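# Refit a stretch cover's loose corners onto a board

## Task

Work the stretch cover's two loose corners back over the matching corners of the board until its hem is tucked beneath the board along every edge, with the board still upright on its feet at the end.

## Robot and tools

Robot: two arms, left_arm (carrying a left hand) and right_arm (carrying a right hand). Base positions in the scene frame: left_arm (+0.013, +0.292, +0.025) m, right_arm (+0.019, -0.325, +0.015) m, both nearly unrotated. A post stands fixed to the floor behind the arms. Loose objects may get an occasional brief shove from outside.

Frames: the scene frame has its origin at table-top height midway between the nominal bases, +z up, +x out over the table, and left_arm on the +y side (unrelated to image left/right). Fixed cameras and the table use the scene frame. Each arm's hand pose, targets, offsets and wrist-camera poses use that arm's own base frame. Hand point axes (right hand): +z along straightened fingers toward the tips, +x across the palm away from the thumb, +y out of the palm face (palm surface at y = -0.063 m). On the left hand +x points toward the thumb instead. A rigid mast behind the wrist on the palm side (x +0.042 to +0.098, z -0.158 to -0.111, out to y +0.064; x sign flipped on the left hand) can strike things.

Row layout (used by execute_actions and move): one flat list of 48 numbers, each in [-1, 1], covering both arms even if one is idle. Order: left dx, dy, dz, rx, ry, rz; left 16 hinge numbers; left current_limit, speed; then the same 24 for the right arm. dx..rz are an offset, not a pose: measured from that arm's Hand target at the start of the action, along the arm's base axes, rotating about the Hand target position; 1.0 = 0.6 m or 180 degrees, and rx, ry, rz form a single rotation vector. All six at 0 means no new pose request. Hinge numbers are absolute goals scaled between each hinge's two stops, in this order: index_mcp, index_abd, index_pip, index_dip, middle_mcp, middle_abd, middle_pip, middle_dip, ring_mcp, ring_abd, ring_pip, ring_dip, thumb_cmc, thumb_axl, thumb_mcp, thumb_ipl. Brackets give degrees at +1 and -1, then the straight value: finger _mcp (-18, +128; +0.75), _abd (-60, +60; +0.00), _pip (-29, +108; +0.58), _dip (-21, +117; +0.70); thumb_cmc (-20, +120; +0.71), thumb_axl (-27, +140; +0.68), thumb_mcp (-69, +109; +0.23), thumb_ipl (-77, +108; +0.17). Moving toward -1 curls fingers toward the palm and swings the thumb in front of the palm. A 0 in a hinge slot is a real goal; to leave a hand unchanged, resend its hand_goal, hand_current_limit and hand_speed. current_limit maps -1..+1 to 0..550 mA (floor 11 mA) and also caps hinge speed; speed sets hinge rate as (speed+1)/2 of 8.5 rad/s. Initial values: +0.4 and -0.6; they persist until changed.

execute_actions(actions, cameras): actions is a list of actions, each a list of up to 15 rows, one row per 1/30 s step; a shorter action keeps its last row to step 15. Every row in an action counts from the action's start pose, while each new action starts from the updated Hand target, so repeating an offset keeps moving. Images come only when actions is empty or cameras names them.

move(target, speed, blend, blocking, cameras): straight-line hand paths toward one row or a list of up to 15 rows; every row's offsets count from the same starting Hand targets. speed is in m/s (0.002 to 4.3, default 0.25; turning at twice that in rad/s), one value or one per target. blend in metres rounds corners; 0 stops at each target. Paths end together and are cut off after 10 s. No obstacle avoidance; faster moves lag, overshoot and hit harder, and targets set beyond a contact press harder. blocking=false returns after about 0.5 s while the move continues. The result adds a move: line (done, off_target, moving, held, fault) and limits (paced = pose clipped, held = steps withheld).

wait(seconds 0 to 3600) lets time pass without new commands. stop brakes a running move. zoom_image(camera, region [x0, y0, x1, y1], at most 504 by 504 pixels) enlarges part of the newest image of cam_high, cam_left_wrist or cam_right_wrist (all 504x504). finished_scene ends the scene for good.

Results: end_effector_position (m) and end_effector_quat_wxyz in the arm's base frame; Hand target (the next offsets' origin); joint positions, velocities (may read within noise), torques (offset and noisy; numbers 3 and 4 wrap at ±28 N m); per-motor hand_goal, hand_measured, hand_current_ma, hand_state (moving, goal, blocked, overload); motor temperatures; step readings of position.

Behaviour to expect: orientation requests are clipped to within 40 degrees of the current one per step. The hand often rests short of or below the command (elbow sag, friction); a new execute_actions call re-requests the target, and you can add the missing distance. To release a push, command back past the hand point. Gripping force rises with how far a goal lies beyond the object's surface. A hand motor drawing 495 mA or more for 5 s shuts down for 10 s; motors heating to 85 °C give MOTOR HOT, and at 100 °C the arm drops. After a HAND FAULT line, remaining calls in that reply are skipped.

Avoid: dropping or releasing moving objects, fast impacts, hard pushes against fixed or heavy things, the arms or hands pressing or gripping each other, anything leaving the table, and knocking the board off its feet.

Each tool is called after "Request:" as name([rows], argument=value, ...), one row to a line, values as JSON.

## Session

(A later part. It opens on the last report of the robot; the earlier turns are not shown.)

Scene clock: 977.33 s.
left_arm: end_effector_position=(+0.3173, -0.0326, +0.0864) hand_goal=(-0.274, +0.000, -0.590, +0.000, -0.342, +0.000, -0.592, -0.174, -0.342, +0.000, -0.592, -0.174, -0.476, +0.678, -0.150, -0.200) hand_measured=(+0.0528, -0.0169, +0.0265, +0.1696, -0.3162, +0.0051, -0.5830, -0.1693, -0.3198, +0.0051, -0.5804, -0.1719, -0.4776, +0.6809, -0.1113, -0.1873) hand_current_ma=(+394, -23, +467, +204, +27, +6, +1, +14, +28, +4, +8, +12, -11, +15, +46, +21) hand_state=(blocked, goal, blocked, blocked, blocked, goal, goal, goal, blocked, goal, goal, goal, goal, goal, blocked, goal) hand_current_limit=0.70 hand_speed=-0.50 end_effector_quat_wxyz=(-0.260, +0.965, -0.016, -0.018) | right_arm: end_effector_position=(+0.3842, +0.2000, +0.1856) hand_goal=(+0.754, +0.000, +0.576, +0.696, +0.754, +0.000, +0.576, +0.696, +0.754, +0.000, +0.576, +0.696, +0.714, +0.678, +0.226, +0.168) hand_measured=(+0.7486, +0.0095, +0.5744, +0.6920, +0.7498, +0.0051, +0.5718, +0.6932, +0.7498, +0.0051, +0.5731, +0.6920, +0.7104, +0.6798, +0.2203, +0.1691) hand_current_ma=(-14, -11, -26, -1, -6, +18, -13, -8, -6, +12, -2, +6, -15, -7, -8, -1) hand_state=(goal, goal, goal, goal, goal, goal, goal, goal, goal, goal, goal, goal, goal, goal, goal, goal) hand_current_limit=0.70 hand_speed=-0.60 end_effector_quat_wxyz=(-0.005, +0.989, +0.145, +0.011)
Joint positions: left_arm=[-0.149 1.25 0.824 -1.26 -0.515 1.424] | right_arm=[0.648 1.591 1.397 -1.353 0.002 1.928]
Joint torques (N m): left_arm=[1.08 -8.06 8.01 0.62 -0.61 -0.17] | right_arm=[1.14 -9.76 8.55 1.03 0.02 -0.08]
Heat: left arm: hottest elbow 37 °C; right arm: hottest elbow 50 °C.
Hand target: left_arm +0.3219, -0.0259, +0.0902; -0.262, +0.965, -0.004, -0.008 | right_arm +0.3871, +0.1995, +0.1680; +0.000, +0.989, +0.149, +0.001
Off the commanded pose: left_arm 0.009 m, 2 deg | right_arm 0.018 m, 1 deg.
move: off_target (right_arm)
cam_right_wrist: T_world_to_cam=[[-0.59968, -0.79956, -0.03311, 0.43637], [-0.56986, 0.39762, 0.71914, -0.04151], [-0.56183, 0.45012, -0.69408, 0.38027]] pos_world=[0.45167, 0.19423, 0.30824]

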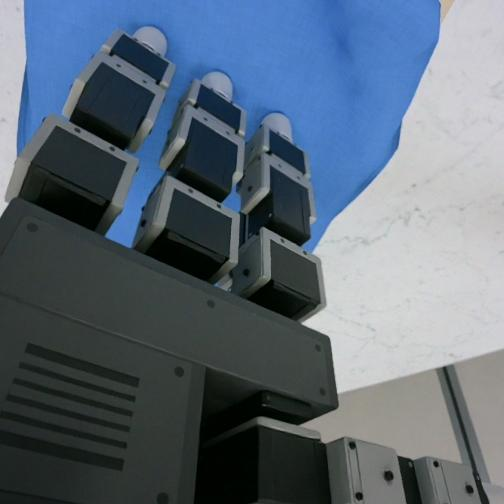

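Request:
move([
  [0.0,0.0,0.0,0,0,0, -0.274,0,-0.591,0.0,-0.3425,0,-0.5912,-0.1739,-0.3425,0,-0.5912,-0.1739,-0.477,0.678,-0.15,-0.2,0.7,-0.5, 0,0,-0.055,0,0,0, 0.754,0,0.576,0.696,0.754,0,0.576,0.696,0.754,0,0.576,0.696,0.714,0.678,0.226,0.168,0.7,-0.6],
], speed=0.05)

Request:
move([
  [0.0,0.04,0.0,0,0,0, -0.274,0,-0.591,0.0,-0.3425,0,-0.5912,-0.1739,-0.3425,0,-0.5912,-0.1739,-0.477,0.678,-0.15,-0.2,0.7,-0.5, 0,0,0,0,0,0, 0.754,0,0.576,0.696,0.754,0,0.576,0.696,0.754,0,0.576,0.696,0.714,0.678,0.226,0.168,0.7,-0.6],
], speed=0.05, cameras=["cam_high","cam_right_wrist","cam_left_wrist"])

Request:
zoom_image(camera="cam_high", region=[230, 170, 390, 330])

Scene clock: 983.37 s.
left_arm: end_effector_position=(+0.3173, -0.0326, +0.0864) hand_goal=(-0.274, +0.000, -0.590, +0.000, -0.342, +0.000, -0.592, -0.174, -0.342, +0.000, -0.592, -0.174, -0.476, +0.678, -0.150, -0.200) hand_measured=(+0.0540, -0.0184, +0.0265, +0.1696, -0.3150, +0.0051, -0.5830, -0.1693, -0.3198, +0.0051, -0.5817, -0.1719, -0.4763, +0.6809, -0.1113, -0.1873) hand_current_ma=(+397, -24, +473, +202, +28, -1, -1, +15, +29, +3, +9, +8, -7, +17, +49, +16) hand_state=(blocked, goal, blocked, blocked, blocked, goal, goal, goal, blocked, goal, goal, goal, goal, goal, blocked, goal) hand_current_limit=0.70 hand_speed=-0.50 end_effector_quat_wxyz=(-0.260, +0.965, -0.016, -0.018) | right_arm: end_effector_position=(+0.3857, +0.2016, +0.1826) hand_goal=(+0.754, +0.000, +0.576, +0.696, +0.754, +0.000, +0.576, +0.696, +0.754, +0.000, +0.576, +0.696, +0.714, +0.678, +0.226, +0.168) hand_measured=(+0.7318, +0.0754, +0.5629, +0.6907, +0.7498, +0.0036, +0.5718, +0.6932, +0.7498, +0.0051, +0.5731, +0.6920, +0.7104, +0.6798, +0.2203, +0.1681) hand_current_ma=(-59, +125, -14, -7, -12, +7, -15, -4, +4, +4, -4, -9, -25, -8, -16, +4) hand_state=(blocked, blocked, goal, goal, goal, goal, goal, goal, goal, goal, goal, goal, goal, goal, goal, goal) hand_current_limit=0.70 hand_speed=-0.60 end_effector_quat_wxyz=(-0.016, +0.989, +0.145, +0.030)
Joint positions: left_arm=[-0.149 1.25 0.824 -1.26 -0.515 1.424] | right_arm=[0.648 1.569 1.368 -1.302 0 1.928]
Joint torques (N m): left_arm=[1.03 -8.12 7.99 0.64 -0.6 -0.17] | right_arm=[1.2 -7.36 5.61 2.4 0.11 -0.08]
Heat: left arm: hottest elbow 37 °C; right arm: hottest elbow 49 °C.
Hand target: left_arm +0.3219, -0.0259, +0.0902; -0.262, +0.965, -0.004, -0.008 | right_arm +0.3871, +0.1995, +0.1350; +0.000, +0.989, +0.149, +0.001
Off the commanded pose: left_arm 0.009 m, 2 deg | right_arm 0.048 m, 4 deg.
move: off_target (right_arm)

Scene clock: 984.47 s.
left_arm: end_effector_position=(+0.3167, -0.0115, +0.0854) hand_goal=(-0.274, +0.000, -0.590, +0.000, -0.342, +0.000, -0.592, -0.174, -0.342, +0.000, -0.592, -0.174, -0.476, +0.678, -0.150, -0.200) hand_measured=(+0.0480, -0.0125, +0.0227, +0.1696, -0.3162, +0.0065, -0.5830, -0.1693, -0.3186, +0.0051, -0.5804, -0.1719, -0.4726, +0.6820, -0.1014, -0.1863) hand_current_ma=(+385, -20, +470, +201, +26, +3, +0, +14, +25, +6, +7, +9, -2, +13, +57, +26) hand_state=(blocked, goal, blocked, blocked, blocked, goal, goal, goal, blocked, goal, goal, goal, goal, goal, blocked, goal) hand_current_limit=0.70 hand_speed=-0.50 end_effector_quat_wxyz=(-0.257, +0.966, -0.019, -0.019) | right_arm: end_effector_position=(+0.3858, +0.2018, +0.1826) hand_goal=(+0.754, +0.000, +0.576, +0.696, +0.754, +0.000, +0.576, +0.696, +0.754, +0.000, +0.576, +0.696, +0.714, +0.678, +0.226, +0.168) hand_measured=(+0.7306, +0.0769, +0.5629, +0.6907, +0.7498, +0.0036, +0.5718, +0.6932, +0.7498, +0.0051, +0.5744, +0.6920, +0.7104, +0.6798, +0.2203, +0.1691) hand_current_ma=(-57, +135, -22, -3, -20, +17, -1, -18, -10, +15, +9, -6, -30, +2, -20, -1) hand_state=(blocked, blocked, goal, goal, goal, goal, goal, goal, goal, goal, goal, goal, goal, goal, goal, goal) hand_current_limit=0.70 hand_speed=-0.60 end_effector_quat_wxyz=(-0.017, +0.989, +0.145, +0.030)
Joint positions: left_arm=[-0.076 1.235 0.81 -1.22 -0.516 1.515] | right_arm=[0.648 1.569 1.368 -1.301 -0.001 1.928]
Joint torques (N m): left_arm=[1.49 -8 8.24 0.75 -0.77 -0.18] | right_arm=[1.2 -7.36 5.61 2.41 0.13 -0.08]
Heat: left arm: hottest elbow 37 °C; right arm: hottest elbow 49 °C.
Hand target: left_arm +0.3220, -0.0020, +0.0903; -0.262, +0.965, -0.004, -0.008 | right_arm +0.3871, +0.1995, +0.1350; +0.000, +0.989, +0.149, +0.001
Off the commanded pose: left_arm 0.012 m, 2 deg | right_arm 0.048 m, 4 deg.
move: off_target (left_arm)
cam_left_wrist: T_world_to_cam=[[-0.71786, 0.54843, 0.42883, 0.15999], [0.53257, 0.03589, 0.84562, -0.28856], [0.44838, 0.83542, -0.31784, 0.01842]] pos_world=[0.26027, -0.09278, 0.18126]
cam_right_wrist: T_world_to_cam=[[-0.59774, -0.79803, -0.07645, 0.44548], [-0.59383, 0.37668, 0.71097, -0.0243], [-0.53858, 0.47037, -0.69906, 0.36607]] pos_world=[0.44901, 0.19247, 0.30724]

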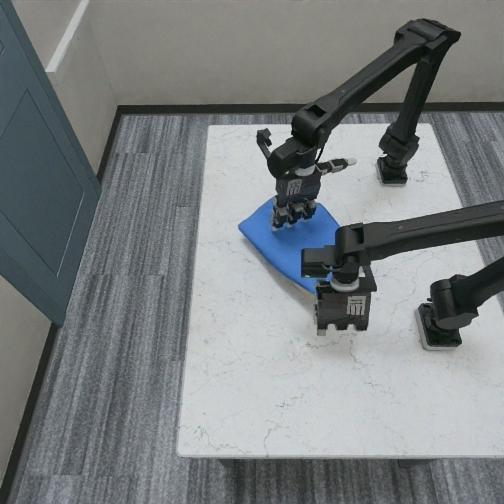

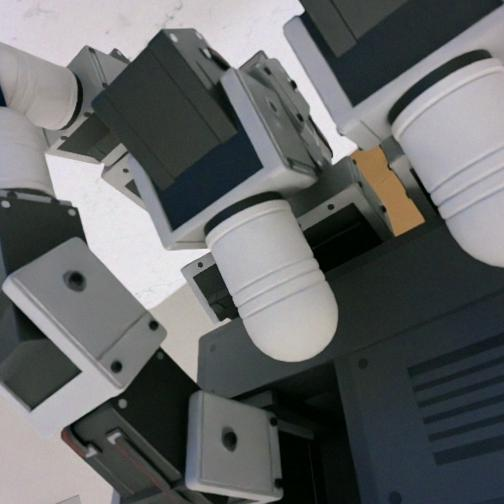

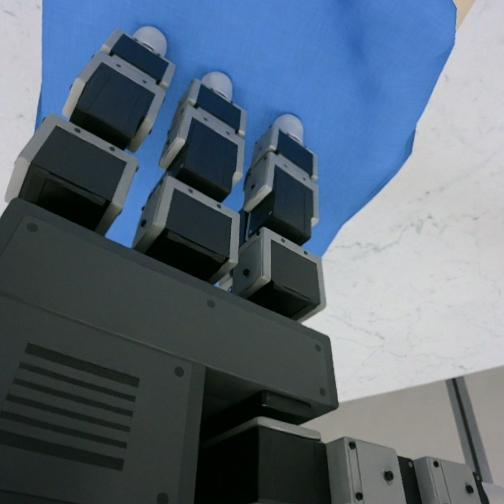

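Scaled by 3.150 from the camera's image (finer frame: 720x720).

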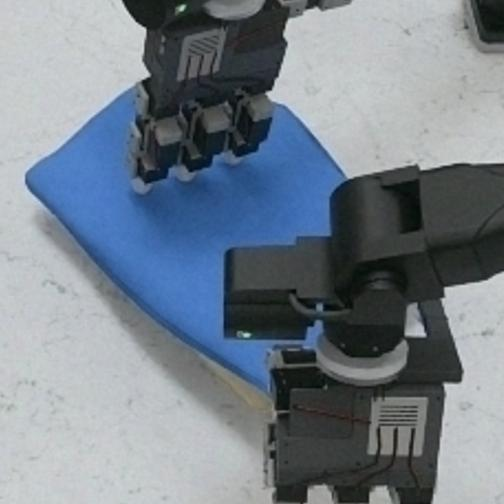

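Request:
move([
  [0.0,0.022,0.0,0,0,0, -0.274,0,-0.591,0.0,-0.3425,0,-0.5912,-0.1739,-0.3425,0,-0.5912,-0.1739,-0.477,0.678,-0.16,-0.2,0.7,-0.5, 0,0,0,0,0,0, 0.754,0,0.576,0.696,0.754,0,0.576,0.696,0.754,0,0.576,0.696,0.714,0.678,0.226,0.168,0.7,-0.6],
  [0.0,0.026,-0.05,0,0,0, -0.274,0,-0.591,0.0,-0.3425,0,-0.5912,-0.1739,-0.3425,0,-0.5912,-0.1739,-0.477,0.678,-0.16,-0.2,0.7,-0.5, 0,0,0,0,0,0, 0.754,0,0.576,0.696,0.754,0,0.576,0.696,0.754,0,0.576,0.696,0.714,0.678,0.226,0.168,0.7,-0.6],
], speed=0.06, blend=0.01, cameras=["cam_high","cam_left_wrist"])

Request:
zoom_image(camera="cam_high", region=[230, 170, 390, 330])

Scene clock: 991.80 s.
left_arm: end_effector_position=(+0.3176, +0.0019, +0.0615) hand_goal=(-0.274, +0.000, -0.590, +0.000, -0.342, +0.000, -0.592, -0.174, -0.342, +0.000, -0.592, -0.174, -0.476, +0.678, -0.160, -0.200) hand_measured=(+0.0480, -0.0110, +0.0227, +0.1696, -0.3150, +0.0051, -0.5830, -0.1693, -0.3186, +0.0051, -0.5817, -0.1719, -0.4726, +0.6820, -0.1004, -0.1863) hand_current_ma=(+386, -18, +473, +200, +25, +2, +0, +12, +24, +4, +12, +16, +2, +16, +79, +29) hand_state=(blocked, goal, blocked, blocked, blocked, goal, goal, goal, blocked, goal, goal, goal, goal, goal, blocked, goal) hand_current_limit=0.70 hand_speed=-0.50 end_effector_quat_wxyz=(-0.255, +0.967, -0.021, -0.009) | right_arm: end_effector_position=(+0.3858, +0.2018, +0.1826) hand_goal=(+0.754, +0.000, +0.576, +0.696, +0.754, +0.000, +0.576, +0.696, +0.754, +0.000, +0.576, +0.696, +0.714, +0.678, +0.226, +0.168) hand_measured=(+0.7306, +0.0769, +0.5629, +0.6907, +0.7498, +0.0051, +0.5718, +0.6932, +0.7498, +0.0051, +0.5731, +0.6920, +0.7104, +0.6798, +0.2203, +0.1691) hand_current_ma=(-50, +133, -30, -20, -17, +16, -6, +8, +1, -2, -5, +1, +0, +3, +8, +2) hand_state=(blocked, blocked, goal, goal, goal, goal, goal, goal, goal, goal, goal, goal, goal, goal, goal, goal) hand_current_limit=0.70 hand_speed=-0.60 end_effector_quat_wxyz=(-0.017, +0.989, +0.145, +0.030)
Joint positions: left_arm=[-0.029 1.248 0.75 -1.098 -0.516 1.578] | right_arm=[0.648 1.569 1.368 -1.301 -0.001 1.928]
Joint torques (N m): left_arm=[2.02 -6.24 8.01 0.79 -0.83 -0.24] | right_arm=[1.14 -7.41 5.61 2.41 0.13 -0.07]
Heat: left arm: hottest elbow 37 °C; right arm: hottest elbow 48 °C.
Hand target: left_arm +0.3220, +0.0137, +0.0602; -0.262, +0.965, -0.004, -0.008 | right_arm +0.3871, +0.1995, +0.1350; +0.000, +0.989, +0.149, +0.001
Off the commanded pose: left_arm 0.013 m, 2 deg | right_arm 0.048 m, 4 deg.
move: off_target (left_arm); blend cut to 0.0066 m at target 1
cam_left_wrist: T_world_to_cam=[[-0.7211, 0.55585, 0.41357, 0.16552], [0.5172, 0.0347, 0.85516, -0.26503], [0.46099, 0.83056, -0.31251, -0.00507]] pos_world=[0.25877, -0.0786, 0.1566]

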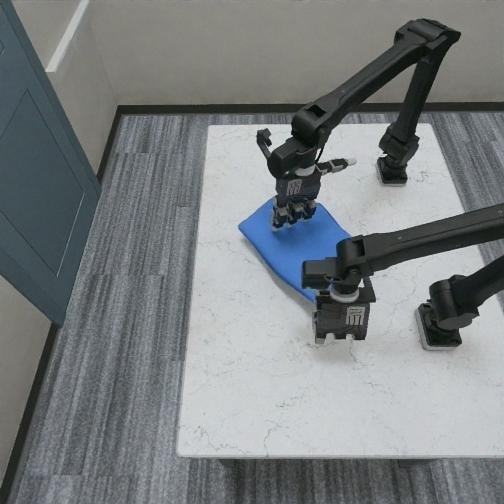

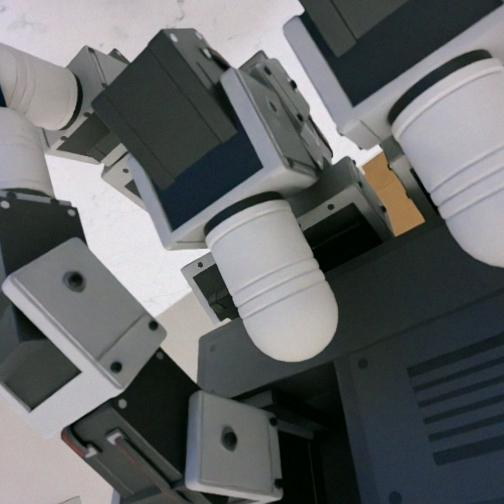

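Scaled by 3.150 from the camera's image (finer frame: 720x720).

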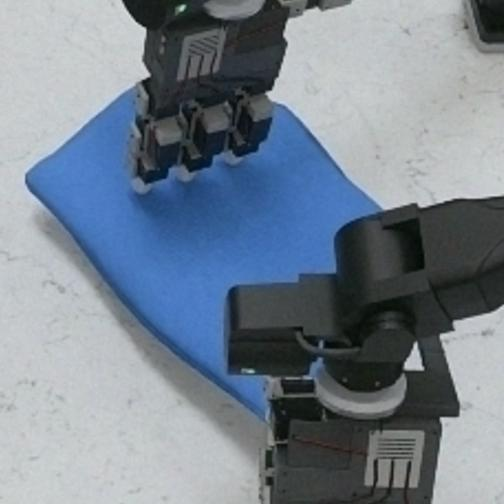

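Request:
move([
  [0.0,0.0,-0.04,0,0,0, -0.274,0,-0.591,0.0,-0.3425,0,-0.5912,-0.1739,-0.3425,0,-0.5912,-0.1739,-0.477,0.678,-0.16,-0.2,0.7,-0.5, 0,0,0,0,0,0, 0.754,0,0.576,0.696,0.754,0,0.576,0.696,0.754,0,0.576,0.696,0.714,0.678,0.226,0.168,0.7,-0.6],
], speed=0.06, cameras=["cam_high"])

Request:
zoom_image(camera="cam_high", region=[230, 170, 390, 330])

Scene clock: 996.40 s.
left_arm: end_effector_position=(+0.3196, +0.0022, +0.0399) hand_goal=(-0.274, +0.000, -0.590, +0.000, -0.342, +0.000, -0.592, -0.174, -0.342, +0.000, -0.592, -0.174, -0.476, +0.678, -0.160, -0.200) hand_measured=(+0.0468, -0.0140, +0.0227, +0.1696, -0.3162, +0.0065, -0.5830, -0.1693, -0.3186, +0.0051, -0.5804, -0.1719, -0.4738, +0.6820, -0.1004, -0.1863) hand_current_ma=(+391, -22, +473, +205, +27, +5, -1, +14, +24, +8, +6, +12, -2, +16, +78, +23) hand_state=(blocked, goal, blocked, blocked, blocked, goal, goal, goal, blocked, goal, goal, goal, goal, goal, blocked, goal) hand_current_limit=0.70 hand_speed=-0.50 end_effector_quat_wxyz=(-0.255, +0.967, -0.019, -0.006) | right_arm: end_effector_position=(+0.3858, +0.2018, +0.1826) hand_goal=(+0.754, +0.000, +0.576, +0.696, +0.754, +0.000, +0.576, +0.696, +0.754, +0.000, +0.576, +0.696, +0.714, +0.678, +0.226, +0.168) hand_measured=(+0.7318, +0.0769, +0.5629, +0.6920, +0.7498, +0.0051, +0.5731, +0.6932, +0.7498, +0.0065, +0.5731, +0.6932, +0.7104, +0.6798, +0.2203, +0.1691) hand_current_ma=(-68, +146, -24, -13, +6, +12, -5, -6, -5, +11, -7, +1, -5, -12, -16, +8) hand_state=(blocked, blocked, goal, goal, goal, goal, goal, goal, goal, goal, goal, goal, goal, goal, goal, goal) hand_current_limit=0.70 hand_speed=-0.60 end_effector_quat_wxyz=(-0.017, +0.989, +0.145, +0.030)
Joint positions: left_arm=[-0.028 1.285 0.716 -1.019 -0.516 1.578] | right_arm=[0.648 1.569 1.368 -1.301 -0.001 1.928]
Joint torques (N m): left_arm=[1.79 -6.07 7.35 0.87 -0.82 -0.23] | right_arm=[1.2 -7.41 5.61 2.41 0.13 -0.07]
Heat: left arm: hottest elbow 37 °C; right arm: hottest elbow 48 °C.
Hand target: left_arm +0.3220, +0.0136, +0.0362; -0.262, +0.965, -0.004, -0.008 | right_arm +0.3871, +0.1995, +0.1350; +0.000, +0.989, +0.149, +0.001
Off the commanded pose: left_arm 0.012 m, 2 deg | right_arm 0.048 m, 4 deg.
move: off_target (left_arm)

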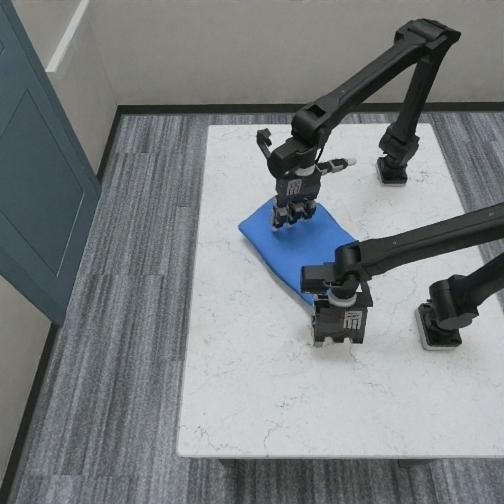

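Scaled by 3.150 from the camera's image (finer frame: 720x720).

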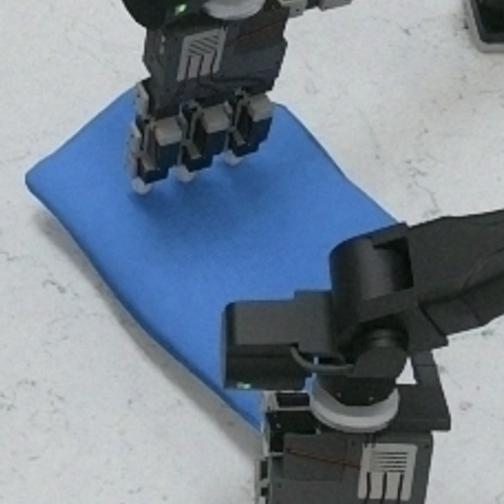

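Request:
move([
  [0.0,0.0,-0.045,0,0,0, -0.274,0,-0.591,0.0,-0.3425,0,-0.5912,-0.1739,-0.3425,0,-0.5912,-0.1739,-0.477,0.678,-0.16,-0.2,0.7,-0.5, 0,0,0,0,0,0, 0.754,0,0.576,0.696,0.754,0,0.576,0.696,0.754,0,0.576,0.696,0.714,0.678,0.226,0.168,0.7,-0.6],
], speed=0.06, cameras=["cam_high","cam_left_wrist"])

Request:
zoom_image(camera="cam_high", region=[230, 170, 390, 330])

Scene clock: 999.73 s.
left_arm: end_effector_position=(+0.3218, +0.0021, +0.0168) hand_goal=(-0.274, +0.000, -0.590, +0.000, -0.342, +0.000, -0.592, -0.174, -0.342, +0.000, -0.592, -0.174, -0.476, +0.678, -0.160, -0.200) hand_measured=(+0.0335, -0.0154, +0.0227, +0.1887, -0.3162, +0.0051, -0.5830, -0.1693, -0.3198, +0.0051, -0.5817, -0.1719, -0.4763, +0.6820, -0.0865, -0.1939) hand_current_ma=(+369, -26, +474, +226, +28, +1, +0, +16, +27, +11, +8, +16, -4, +15, +99, +13) hand_state=(blocked, goal, blocked, blocked, blocked, goal, goal, goal, blocked, goal, goal, goal, goal, goal, blocked, goal) hand_current_limit=0.70 hand_speed=-0.50 end_effector_quat_wxyz=(-0.255, +0.967, -0.019, -0.001) | right_arm: end_effector_position=(+0.3858, +0.2018, +0.1826) hand_goal=(+0.754, +0.000, +0.576, +0.696, +0.754, +0.000, +0.576, +0.696, +0.754, +0.000, +0.576, +0.696, +0.714, +0.678, +0.226, +0.168) hand_measured=(+0.7306, +0.0769, +0.5629, +0.6907, +0.7498, +0.0036, +0.5718, +0.6932, +0.7498, +0.0065, +0.5731, +0.6932, +0.7104, +0.6809, +0.2203, +0.1691) hand_current_ma=(-65, +138, -21, -3, +3, +16, +6, +1, +3, -1, +2, +6, -13, -1, -8, +5) hand_state=(blocked, blocked, goal, goal, goal, goal, goal, goal, goal, goal, goal, goal, goal, goal, goal, goal) hand_current_limit=0.70 hand_speed=-0.60 end_effector_quat_wxyz=(-0.017, +0.989, +0.145, +0.030)
Joint positions: left_arm=[-0.027 1.329 0.681 -0.93 -0.515 1.582] | right_arm=[0.648 1.569 1.368 -1.301 -0.001 1.928]
Joint torques (N m): left_arm=[1.73 -5.6 6.58 1.13 -0.85 -0.27] | right_arm=[1.2 -7.41 5.61 2.4 0.13 -0.08]
Heat: left arm: hottest elbow 37 °C; right arm: hottest elbow 47 °C.
Hand target: left_arm +0.3219, +0.0135, +0.0092; -0.262, +0.965, -0.004, -0.008 | right_arm +0.3871, +0.1995, +0.1350; +0.000, +0.989, +0.149, +0.001
Off the commanded pose: left_arm 0.014 m, 2 deg | right_arm 0.048 m, 4 deg.
move: off_target (left_arm)
cam_left_wrist: T_world_to_cam=[[-0.72652, 0.55751, 0.4017, 0.1889], [0.50418, 0.03531, 0.86287, -0.22496], [0.46687, 0.82942, -0.30674, -0.02312]] pos_world=[0.26146, -0.0782, 0.11114]

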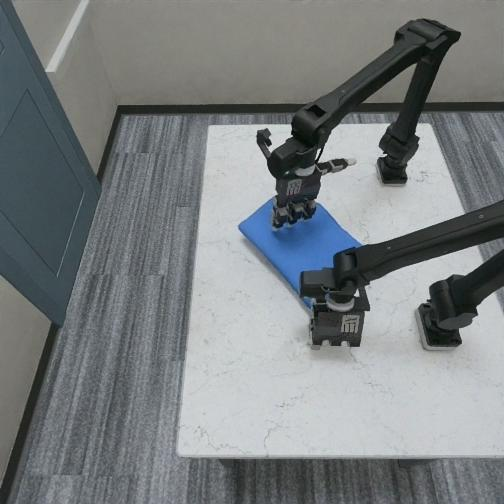

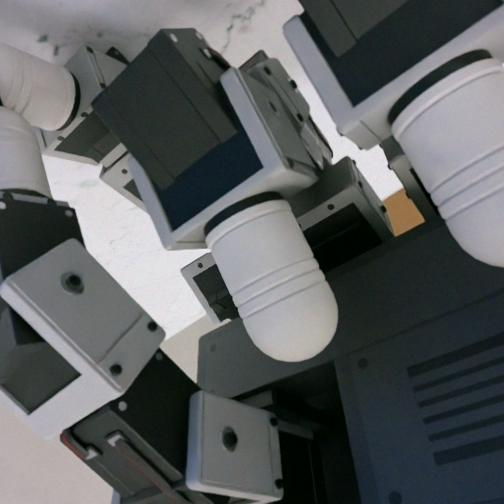

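Scaled by 3.150 from the camera's image (finer frame: 720x720).

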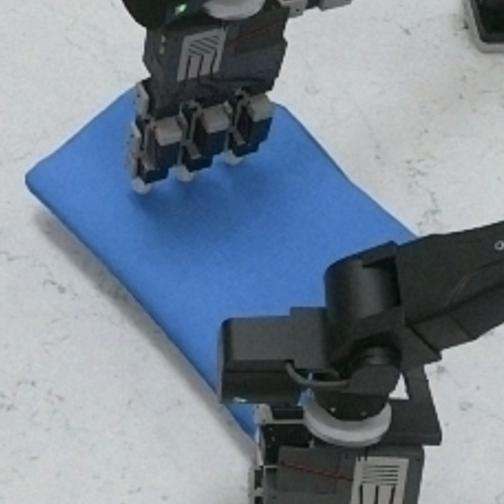

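Request:
move([
  [0.0,-0.005,-0.018,0,0,0, -0.274,0,-0.591,0.0,-0.3425,0,-0.5912,-0.1739,-0.3425,0,-0.5912,-0.1739,-0.477,0.678,-0.16,-0.2,0.7,-0.5, 0,0,0,0,0,0, 0.754,0,0.576,0.696,0.754,0,0.576,0.696,0.754,0,0.576,0.696,0.714,0.678,0.226,0.168,0.7,-0.6],
  [0.0,-0.04,-0.018,0,0,0, -0.274,0,-0.591,0.0,-0.3425,0,-0.5912,-0.1739,-0.3425,0,-0.5912,-0.1739,-0.477,0.678,-0.16,-0.2,0.7,-0.5, 0,0,0,0,0,0, 0.754,0,0.576,0.696,0.754,0,0.576,0.696,0.754,0,0.576,0.696,0.714,0.678,0.226,0.168,0.7,-0.6],
], speed=0.05, cameras=["cam_high"])

Request:
zoom_image(camera="cam_high", region=[230, 170, 390, 330])

Scene clock: 1017.37 s.
left_arm: end_effector_position=(+0.3308, -0.0087, +0.0134) hand_goal=(-0.274, +0.000, -0.590, +0.000, -0.342, +0.000, -0.592, -0.174, -0.342, +0.000, -0.592, -0.174, -0.476, +0.678, -0.160, -0.200) hand_measured=(+0.0094, -0.0447, +0.0227, +0.2333, -0.3150, +0.0051, -0.5830, -0.1693, -0.3186, +0.0051, -0.5817, -0.1719, -0.4851, +0.6767, -0.0697, -0.2006) hand_current_ma=(+343, -42, +470, +276, +29, +3, +0, +13, +21, +8, +12, +9, -14, +6, +126, +0) hand_state=(blocked, blocked, blocked, blocked, blocked, goal, goal, goal, blocked, goal, goal, goal, goal, goal, blocked, goal) hand_current_limit=0.70 hand_speed=-0.50 end_effector_quat_wxyz=(-0.260, +0.965, +0.000, +0.016) | right_arm: end_effector_position=(+0.3858, +0.2018, +0.1826) hand_goal=(+0.754, +0.000, +0.576, +0.696, +0.754, +0.000, +0.576, +0.696, +0.754, +0.000, +0.576, +0.696, +0.714, +0.678, +0.226, +0.168) hand_measured=(+0.7306, +0.0783, +0.5629, +0.6907, +0.7498, +0.0036, +0.5718, +0.6932, +0.7498, +0.0065, +0.5731, +0.6920, +0.7104, +0.6798, +0.2193, +0.1691) hand_current_ma=(-72, +116, -17, +2, -12, +5, -2, -5, -24, -13, +7, -12, -9, +0, -15, +4) hand_state=(blocked, blocked, goal, goal, goal, goal, goal, goal, goal, goal, goal, goal, goal, goal, goal, goal) hand_current_limit=0.70 hand_speed=-0.60 end_effector_quat_wxyz=(-0.017, +0.989, +0.145, +0.030)
Joint positions: left_arm=[-0.072 1.343 0.679 -0.913 -0.528 1.496] | right_arm=[0.648 1.569 1.368 -1.301 -0.001 1.928]
Joint torques (N m): left_arm=[-1.2 -3.96 6.57 0.12 -0.23 -0.35] | right_arm=[1.2 -7.41 5.61 2.4 0.13 -0.07]
Heat: left arm: hottest elbow 37 °C; right arm: hottest elbow 46 °C.
Hand target: left_arm +0.3220, -0.0104, -0.0015; -0.262, +0.965, -0.004, -0.008 | right_arm +0.3871, +0.1995, +0.1350; +0.000, +0.989, +0.149, +0.001
Off the commanded pose: left_arm 0.018 m, 3 deg | right_arm 0.048 m, 4 deg.
move: off_target (left_arm)

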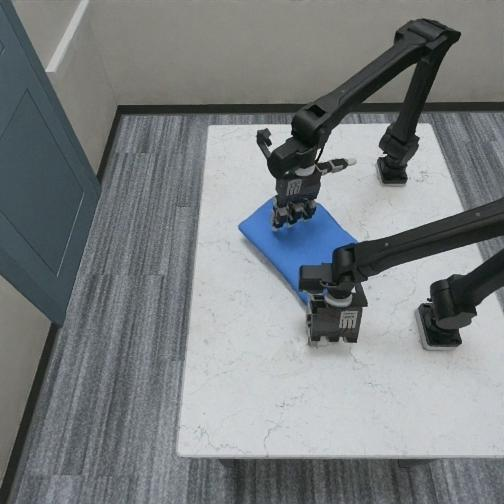

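Scaled by 3.150 from the camera's image (finer frame: 720x720).

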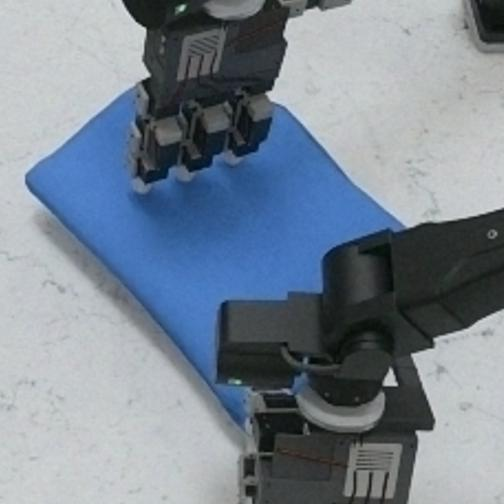

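Request:
move([
  [-0.008,0.01,-0.03,0,0,0, -0.274,0,-0.591,0.0,-0.3425,0,-0.5912,-0.1739,-0.3425,0,-0.5912,-0.1739,-0.477,0.678,-0.16,-0.2,0.7,-0.5, 0,0,0,0,0,0, 0.754,0,0.576,0.696,0.754,0,0.576,0.696,0.754,0,0.576,0.696,0.714,0.678,0.226,0.168,0.7,-0.6],
], speed=0.05, cameras=["cam_high","cam_left_wrist"])

Request:
zoom_image(camera="cam_high", region=[270, 250, 370, 350])

Scene clock: 1029.40 s.
left_arm: end_effector_position=(+0.3346, -0.0082, +0.0106) hand_goal=(-0.274, +0.000, -0.590, +0.000, -0.342, +0.000, -0.592, -0.174, -0.342, +0.000, -0.592, -0.174, -0.476, +0.678, -0.160, -0.200) hand_measured=(-0.0147, -0.0990, +0.0227, +0.2792, -0.3150, +0.0065, -0.5830, -0.1693, -0.3186, +0.0051, -0.5804, -0.1719, -0.5027, +0.6704, -0.0509, -0.2101) hand_current_ma=(+312, -83, +474, +327, +30, +1, +1, +13, +26, +6, +9, +11, -30, -4, +148, -19) hand_state=(blocked, blocked, blocked, blocked, blocked, goal, goal, goal, blocked, goal, goal, goal, blocked, goal, blocked, goal) hand_current_limit=0.70 hand_speed=-0.50 end_effector_quat_wxyz=(-0.261, +0.965, +0.004, +0.028) | right_arm: end_effector_position=(+0.3858, +0.2018, +0.1826) hand_goal=(+0.754, +0.000, +0.576, +0.696, +0.754, +0.000, +0.576, +0.696, +0.754, +0.000, +0.576, +0.696, +0.714, +0.678, +0.226, +0.168) hand_measured=(+0.7306, +0.0769, +0.5629, +0.6907, +0.7498, +0.0051, +0.5718, +0.6932, +0.7498, +0.0051, +0.5744, +0.6920, +0.7104, +0.6798, +0.2193, +0.1691) hand_current_ma=(-64, +132, -21, +8, +2, +13, +1, -1, -2, +2, +2, -9, -23, +5, -8, +17) hand_state=(blocked, blocked, goal, goal, goal, goal, goal, goal, goal, goal, goal, goal, goal, goal, goal, goal) hand_current_limit=0.70 hand_speed=-0.60 end_effector_quat_wxyz=(-0.017, +0.989, +0.145, +0.030)
Joint positions: left_arm=[-0.072 1.344 0.668 -0.877 -0.531 1.496] | right_arm=[0.648 1.569 1.368 -1.301 -0.001 1.928]
Joint torques (N m): left_arm=[0.38 -2.43 4.14 1.31 -0.1 -0.12] | right_arm=[1.2 -7.41 5.61 2.4 0.13 -0.08]
Heat: left arm: hottest elbow 37 °C; right arm: hottest elbow 45 °C.
Hand target: left_arm +0.3172, -0.0045, -0.0196; -0.262, +0.965, -0.004, -0.008 | right_arm +0.3871, +0.1995, +0.1350; +0.000, +0.989, +0.149, +0.001
Off the commanded pose: left_arm 0.035 m, 4 deg | right_arm 0.048 m, 4 deg.
move: off_target (left_arm)
cam_left_wrist: T_world_to_cam=[[-0.7686, 0.53052, 0.35749, 0.22074], [0.44327, 0.03873, 0.89555, -0.20561], [0.46126, 0.84679, -0.26493, -0.02079]] pos_world=[0.27039, -0.09154, 0.09971]

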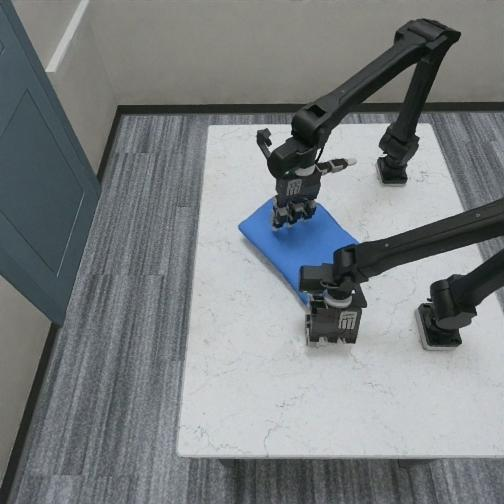

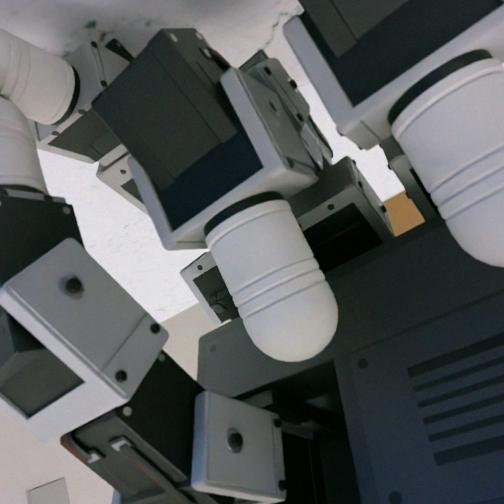

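Scaled by 5.040 from the camera's image (finer frame: 720x720).

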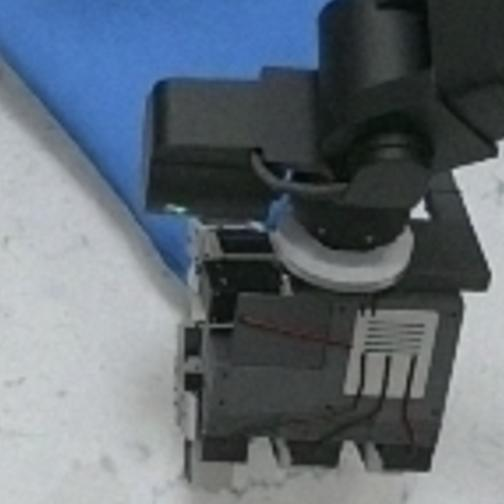

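Request:
move([
  [0.022,0.0,0.0727,0,0,0, 0.0,0,0.2,0.42,-0.3425,0,-0.5912,-0.1739,-0.3425,0,-0.5912,-0.1739,-0.477,0.678,-0.13,-0.19,0.5,-0.5, 0,0,0,0,0,0, 0.754,0,0.576,0.696,0.754,0,0.576,0.696,0.754,0,0.576,0.696,0.714,0.678,0.226,0.168,0.7,-0.6],
], speed=0.06, cameras=["cam_high"])

Request:
zoom_image(camera="cam_high", region=[270, 250, 370, 350])

Scene clock: 1038.33 s.
left_arm: end_effector_position=(+0.3211, -0.0057, +0.0145) hand_goal=(+0.000, +0.000, +0.200, +0.420, -0.342, +0.000, -0.592, -0.174, -0.342, +0.000, -0.592, -0.174, -0.476, +0.678, -0.130, -0.190) hand_measured=(-0.0642, +0.0168, +0.1471, +0.4384, -0.3150, +0.0051, -0.5830, -0.1693, -0.3198, +0.0051, -0.5804, -0.1719, -0.4876, +0.6735, -0.1271, -0.1787) hand_current_ma=(-81, +6, -57, +28, +27, +5, +2, +17, +27, +5, +13, +13, -16, +2, -4, +19) hand_state=(blocked, goal, blocked, goal, blocked, goal, goal, goal, blocked, goal, goal, goal, goal, goal, goal, goal) hand_current_limit=0.50 hand_speed=-0.50 end_effector_quat_wxyz=(-0.264, +0.964, -0.005, -0.013) | right_arm: end_effector_position=(+0.3858, +0.2018, +0.1826) hand_goal=(+0.754, +0.000, +0.576, +0.696, +0.754, +0.000, +0.576, +0.696, +0.754, +0.000, +0.576, +0.696, +0.714, +0.678, +0.226, +0.168) hand_measured=(+0.7306, +0.0769, +0.5629, +0.6907, +0.7498, +0.0051, +0.5718, +0.6932, +0.7486, +0.0051, +0.5744, +0.6920, +0.7104, +0.6798, +0.2203, +0.1691) hand_current_ma=(-57, +149, -16, -11, -16, -4, -1, +4, -4, +5, +6, +3, -7, -13, -8, -2) hand_state=(blocked, blocked, goal, goal, goal, goal, goal, goal, goal, goal, goal, goal, goal, goal, goal, goal) hand_current_limit=0.70 hand_speed=-0.60 end_effector_quat_wxyz=(-0.017, +0.989, +0.145, +0.030)
Joint positions: left_arm=[-0.067 1.355 0.698 -0.98 -0.532 1.496] | right_arm=[0.648 1.569 1.368 -1.301 -0.001 1.928]
Joint torques (N m): left_arm=[0.26 -7.94 9.42 -0.29 -0.11 -0.04] | right_arm=[1.2 -7.41 5.61 2.41 0.13 -0.08]
Motor temperatures (°C): left_arm=[30 29 37 27 29 30] | right_arm=[29 37 44 28 29 28]
Heat: left arm: hottest elbow 37 °C; right arm: hottest elbow 44 °C.
Hand target: left_arm +0.3304, -0.0045, +0.0241; -0.262, +0.965, -0.004, -0.008 | right_arm +0.3871, +0.1995, +0.1350; +0.000, +0.989, +0.149, +0.001
Off the commanded pose: left_arm 0.013 m, 1 deg | right_arm 0.048 m, 4 deg.
move: off_target (left_arm)

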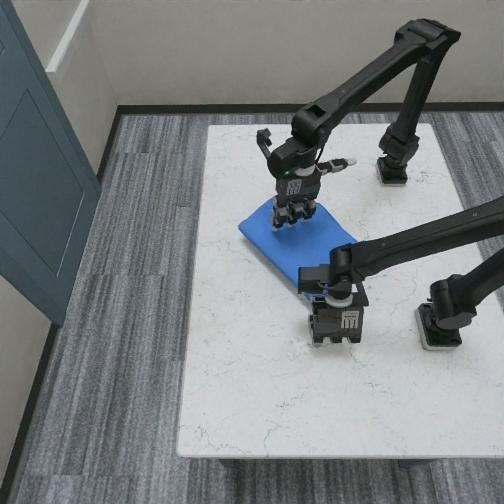

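Scaled by 5.040 from the camera's image (finer frame: 720x720).

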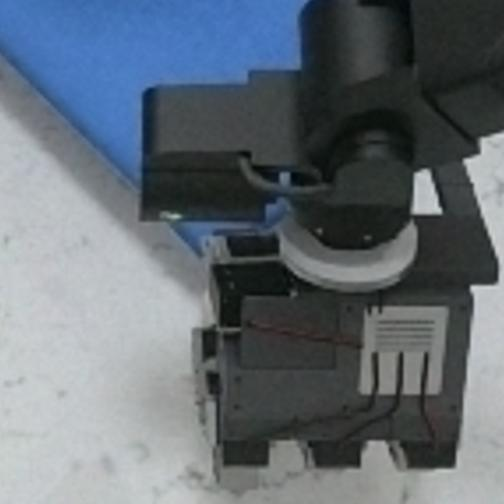

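Request:
move([
  [0.0,0.015,0.012,0,0,0, 0.0,0,0.2,0.42,-0.3425,0,-0.5912,-0.1739,-0.3425,0,-0.5912,-0.1739,-0.477,0.678,-0.05,-0.1,0.5,-0.5, 0,0,0,0,0,0, 0.754,0,0.576,0.696,0.754,0,0.576,0.696,0.754,0,0.576,0.696,0.714,0.678,0.226,0.168,0.7,-0.6],
  [0.0,0.12,0.02,0,0,0, 0.0,0,0.2,0.42,-0.3425,0,-0.5912,-0.1739,-0.3425,0,-0.5912,-0.1739,-0.477,0.678,-0.05,-0.1,0.5,-0.5, 0,0,0,0,0,0, 0.754,0,0.576,0.696,0.754,0,0.576,0.696,0.754,0,0.576,0.696,0.714,0.678,0.226,0.168,0.7,-0.6],
  [0.0,0.3,0.25,0,0,0, 0.0,0,0.2,0.42,-0.3425,0,-0.5912,-0.1739,-0.3425,0,-0.5912,-0.1739,-0.477,0.678,-0.05,-0.1,0.5,-0.5, 0,0,0,0,0,0, 0.754,0,0.576,0.696,0.754,0,0.576,0.696,0.754,0,0.576,0.696,0.714,0.678,0.226,0.168,0.7,-0.6],
], speed=[0.05,0.1,0.25], blend=0.01, cameras=["cam_high"])

Request:
zoom_image(camera="cam_high", region=[230, 170, 390, 330])

Request:
zoom_image(camera="cam_high", region=[280, 230, 380, 330])

Scene clock: 1046.50 s.
left_arm: end_effector_position=(+0.3244, +0.1704, +0.1641) hand_goal=(+0.000, +0.000, +0.200, +0.420, -0.342, +0.000, -0.592, -0.174, -0.342, +0.000, -0.592, -0.174, -0.476, +0.678, -0.050, -0.100) hand_measured=(+0.0070, +0.0153, +0.1946, +0.4384, -0.3162, +0.0051, -0.5843, -0.1693, -0.3198, +0.0036, -0.5817, -0.1719, -0.4851, +0.6735, -0.0776, -0.1130) hand_current_ma=(+5, +1, +1, +32, +26, +5, +1, +12, +24, +3, +6, +11, -18, +5, -46, -20) hand_state=(goal, goal, goal, goal, blocked, goal, goal, goal, blocked, goal, goal, goal, goal, goal, blocked, goal) hand_current_limit=0.50 hand_speed=-0.50 end_effector_quat_wxyz=(-0.267, +0.963, +0.019, -0.020) | right_arm: end_effector_position=(+0.3858, +0.2018, +0.1826) hand_goal=(+0.754, +0.000, +0.576, +0.696, +0.754, +0.000, +0.576, +0.696, +0.754, +0.000, +0.576, +0.696, +0.714, +0.678, +0.226, +0.168) hand_measured=(+0.7306, +0.0769, +0.5629, +0.6907, +0.7498, +0.0036, +0.5718, +0.6932, +0.7498, +0.0065, +0.5744, +0.6932, +0.7104, +0.6798, +0.2203, +0.1691) hand_current_ma=(-46, +114, -10, -9, -18, +14, +4, -20, -10, -6, +8, -2, +5, -11, -10, +11) hand_state=(blocked, blocked, goal, goal, goal, goal, goal, goal, goal, goal, goal, goal, goal, goal, goal, goal) hand_current_limit=0.70 hand_speed=-0.60 end_effector_quat_wxyz=(-0.017, +0.989, +0.145, +0.030)
Joint positions: left_arm=[0.463 1.218 1.008 -1.147 -0.501 2.049] | right_arm=[0.648 1.569 1.368 -1.301 -0.001 1.928]
Joint torques (N m): left_arm=[-0.09 -7.12 12.16 0.24 -0.2 -0.13] | right_arm=[1.2 -7.36 5.61 2.41 0.14 -0.07]
Heat: left arm: hottest elbow 37 °C; right arm: hottest elbow 44 °C.
Hand target: left_arm +0.3303, +0.1755, +0.1740; -0.262, +0.965, -0.004, -0.008 | right_arm +0.3871, +0.1995, +0.1350; +0.000, +0.989, +0.149, +0.001
Off the commanded pose: left_arm 0.013 m, 3 deg | right_arm 0.048 m, 4 deg.
joint sent to its limit (left arm) — joint 6 (wrist roll), upper limit. The joint targets are off in orientation, not in position.
move: off_target (left_arm); blend cut to 0.0058 m at target 1

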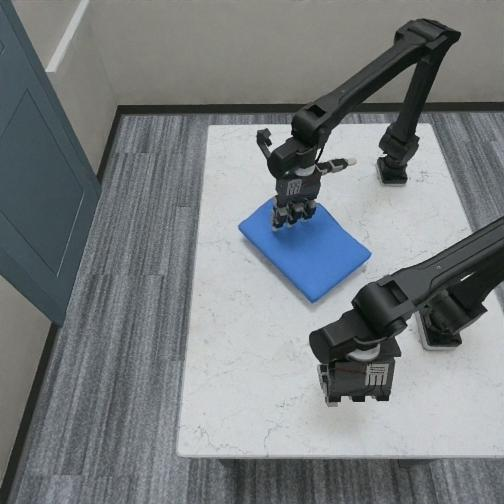

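Scaled by 3.150 from the camera's image (finer frame: 720x720).

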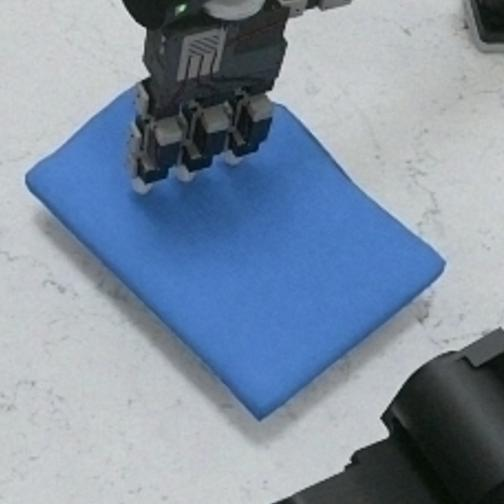

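Scaled by 5.040 from the camera's image (finer frame: 720x720).

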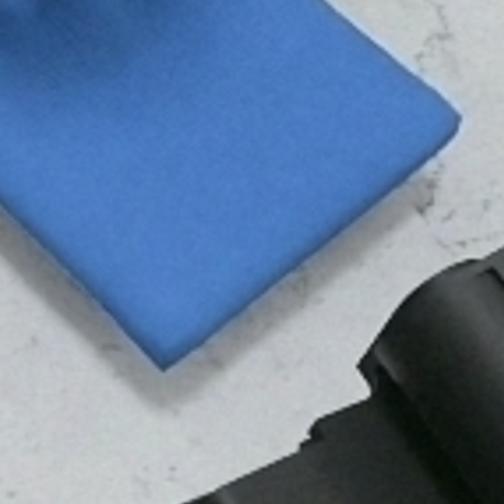

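Request:
move([
  [0.1495,-0.0925,0.21,-0.1284,-0.1364,0.4897, 0.0,0,0.2,0.42,-0.3425,0,-0.5912,-0.1739,-0.3425,0,-0.5912,-0.1739,-0.477,0.678,-0.05,-0.1,0.5,-0.5, 0,0,0.242,0,0,0.0, 0.754,0,0.576,0.696,0.754,0,0.576,0.696,0.754,0,0.576,0.696,0.714,0.678,0.226,0.168,0.7,-0.3],
  [0.1495,-0.0925,0.21,-0.1284,-0.1364,0.4897, 1,0,1,1,1,0,1,1,1,0,1,1,0.714,0.678,0.6,0.168,0.4,-0.3, 0.055,-0.3325,0.242,0,0,0.4047, 0.0685,0,0.2117,0.3333,-0.3425,0,-0.5912,-0.1739,-0.3425,0,-0.5912,-0.1739,-0.477,0.678,-0.1169,-0.1805,0.6,-0.4],
], speed=0.35, cameras=["cam_high"])

Request:
zoom_image(camera="cam_high", region=[230, 160, 390, 320])

Scene clock: 1070.33 s.
left_arm: end_effector_position=(+0.4115, +0.1205, +0.2879) hand_goal=(+1.000, +0.000, +1.000, +1.000, +1.000, +0.000, +1.000, +1.000, +1.000, +0.000, +1.000, +1.000, +0.714, +0.678, +0.600, +0.168) hand_measured=(+0.9742, +0.0139, +0.9722, +0.9977, +0.9693, +0.0065, +0.9722, +0.9965, +0.9802, +0.0051, +0.9735, +0.9990, +0.7192, +0.6704, +0.5686, +0.1567) hand_current_ma=(-32, -4, -22, +6, -39, +1, -43, +7, -27, +5, -32, +9, -1, +3, -55, -15) hand_state=(blocked, goal, blocked, goal, blocked, goal, blocked, goal, goal, goal, blocked, goal, goal, goal, blocked, goal) hand_current_limit=0.40 hand_speed=-0.30 end_effector_quat_wxyz=(-0.004, +0.707, +0.707, -0.007) | right_arm: end_effector_position=(+0.4224, +0.0015, +0.2783) hand_goal=(+0.068, +0.000, +0.212, +0.334, -0.342, +0.000, -0.592, -0.174, -0.342, +0.000, -0.592, -0.174, -0.476, +0.678, -0.116, -0.180) hand_measured=(+0.0781, -0.0008, +0.2126, +0.3327, -0.3319, +0.0036, -0.5920, -0.1757, -0.3283, +0.0051, -0.5920, -0.1782, -0.4813, +0.6767, -0.1222, -0.1835) hand_current_ma=(+6, +8, -8, +22, +32, +17, +5, -18, +25, -7, -3, -25, -2, -16, -9, +6) hand_state=(goal, goal, goal, goal, goal, goal, goal, goal, goal, goal, goal, goal, goal, goal, goal, goal) hand_current_limit=0.60 hand_speed=-0.40 end_effector_quat_wxyz=(-0.001, +0.709, +0.705, -0.001)
Joint positions: left_arm=[0.292 1.242 1.31 -1.655 0 0.291] | right_arm=[0.074 1.226 1.268 -1.616 0 0.08]
Joint torques (N m): left_arm=[-1.14 -7.06 12.51 -0.03 -0.05 -0.26] | right_arm=[0.97 -8.18 10.14 0.43 0.01 -0.06]
Heat: left arm: hottest elbow 39 °C; right arm: hottest elbow 43 °C.
Hand target: left_arm +0.4201, +0.1201, +0.3001; -0.001, +0.707, +0.707, +0.000 | right_arm +0.4201, -0.0001, +0.2800; -0.001, +0.707, +0.707, +0.001
Off the commanded pose: left_arm 0.015 m, 1 deg | right_arm 0.003 m, 0 deg.
move: off_target (left_arm); target 2's new numbers were sent with left_arm's hand 0.015 m and 1 deg from that target

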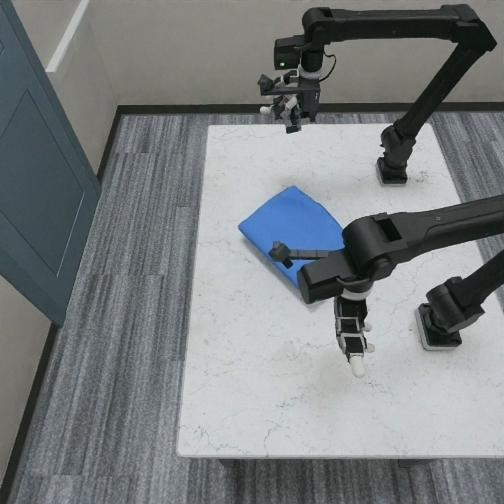

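Scaled by 3.150 from the camera's image (finer frame: 720x720).

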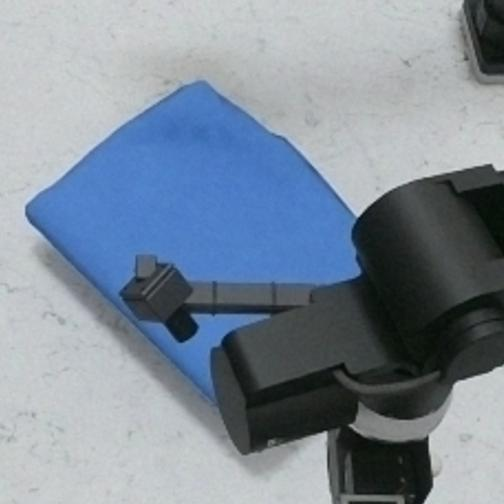

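Request:
move([
  [0.2167,-0.45,-0.017,0,0,0.389, 1,0,1,1,1,0,1,1,1,0,1,1,0.714,0.678,0.6,0.168,0.4,-0.3, -0.1167,-0.023,-0.133,-0.1306,0.1306,0.4874, 0.0685,0,0.2117,0.3333,-0.3425,0,-0.5912,-0.1739,-0.3425,0,-0.5912,-0.1739,-0.477,0.678,-0.1169,-0.1805,0.6,-0.4],
  [0.3,-0.85,-0.142,0,0,0.389, 1,0,1,1,1,0,1,1,1,0,1,1,0.714,0.678,0.6,0.168,0.4,-0.3, -0.1167,-0.023,-0.133,-0.1306,0.1306,0.4874, 0.0685,0,0.2117,0.3333,-0.3425,0,-0.5912,-0.1739,-0.3425,0,-0.5912,-0.1739,-0.477,0.678,-0.1169,-0.1805,0.6,-0.4],
], speed=0.35, blend=0.05, cameras=["all"])

Request:
zoom_image(camera="cam_left_wrist", region=[0, 180, 200, 380])

Scene clock: 1080.73 s.
left_arm: end_effector_position=(+0.5945, -0.3928, +0.2055) hand_goal=(+1.000, +0.000, +1.000, +1.000, +1.000, +0.000, +1.000, +1.000, +1.000, +0.000, +1.000, +1.000, +0.714, +0.678, +0.600, +0.168) hand_measured=(+0.9742, +0.0139, +0.9722, +0.9977, +0.9705, +0.0065, +0.9722, +0.9965, +0.9802, +0.0065, +0.9735, +0.9990, +0.7154, +0.6704, +0.5686, +0.1567) hand_current_ma=(-32, +4, -25, +9, -44, +9, -38, +6, -24, +5, -32, +7, -2, +0, -54, -17) hand_state=(blocked, goal, blocked, goal, blocked, goal, blocked, goal, goal, goal, blocked, goal, goal, goal, blocked, goal) hand_current_limit=0.40 hand_speed=-0.30 end_effector_quat_wxyz=(+0.087, +0.204, +0.974, -0.034) | right_arm: end_effector_position=(+0.3517, -0.0149, +0.1988) hand_goal=(+0.068, +0.000, +0.212, +0.334, -0.342, +0.000, -0.592, -0.174, -0.342, +0.000, -0.592, -0.174, -0.476, +0.678, -0.116, -0.180) hand_measured=(+0.0769, -0.0052, +0.2126, +0.3327, -0.3319, +0.0051, -0.5932, -0.1757, -0.3295, +0.0051, -0.5920, -0.1782, -0.4801, +0.6767, -0.1212, -0.1825) hand_current_ma=(+3, -13, +14, -5, +37, +16, +9, -16, +22, +10, +20, +0, -5, -4, -6, +23) hand_state=(goal, goal, goal, goal, goal, goal, goal, goal, goal, goal, goal, goal, goal, goal, goal, goal) hand_current_limit=0.60 hand_speed=-0.40 end_effector_quat_wxyz=(-0.007, +0.005, +0.966, -0.260)
Joint positions: left_arm=[-0.695 2.375 2.67 -1.68 -0.021 -1.85] | right_arm=[-0.002 1.213 1.1 -1.474 0.525 -1.557]
Joint torques (N m): left_arm=[0.38 -24.47 12.68 0.25 0.01 -0.33] | right_arm=[1.61 -8.12 9.43 0.58 0.28 -0.08]
Heat: left arm: hottest elbow 40 °C; right arm: hottest elbow 44 °C.
Hand target: left_arm +0.6001, -0.3898, +0.2149; -0.001, +0.173, +0.985, +0.000 | right_arm +0.3501, -0.0138, +0.2003; -0.001, +0.001, +0.966, -0.259
Off the commanded pose: left_arm 0.011 m, 11 deg | right_arm 0.002 m, 1 deg.
joint sent to its limit (left arm) — joint 4 (wrist pitch), lower limit. The joint targets are off in orientation, not in position.
move: off_target (left_arm)
cam_left_wrist: T_world_to_cam=[[0.39996, -0.8853, 0.23725, -0.67129], [-0.74914, -0.16663, 0.64111, 0.19997], [-0.52804, -0.43415, -0.72986, 0.41708]] pos_world=[0.63852, -0.37989, 0.33547]
cam_right_wrist: T_world_to_cam=[[0.80806, 0.49764, -0.31526, -0.17419], [0.42256, -0.11675, 0.89878, -0.37649], [0.41046, -0.85949, -0.30462, 0.02896]] pos_world=[0.28796, 0.06762, 0.2923]

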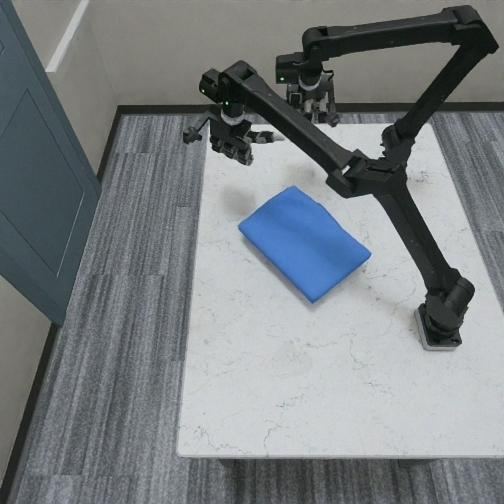

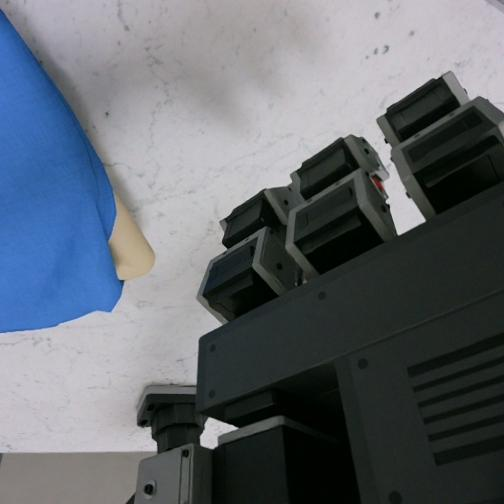

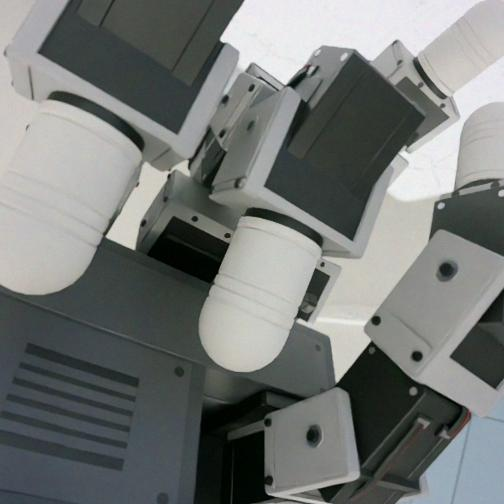

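Scaled by 2.520 from the camera's image (finer frame: 720x720).

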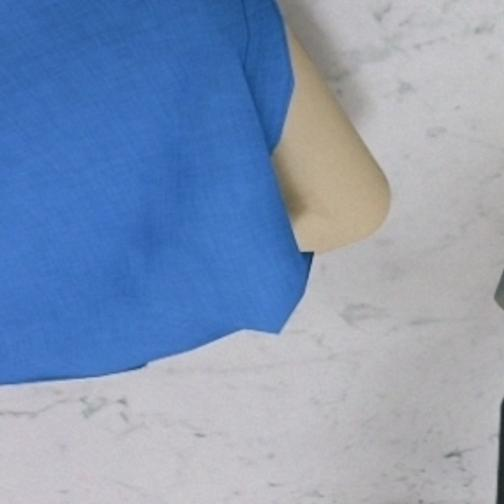

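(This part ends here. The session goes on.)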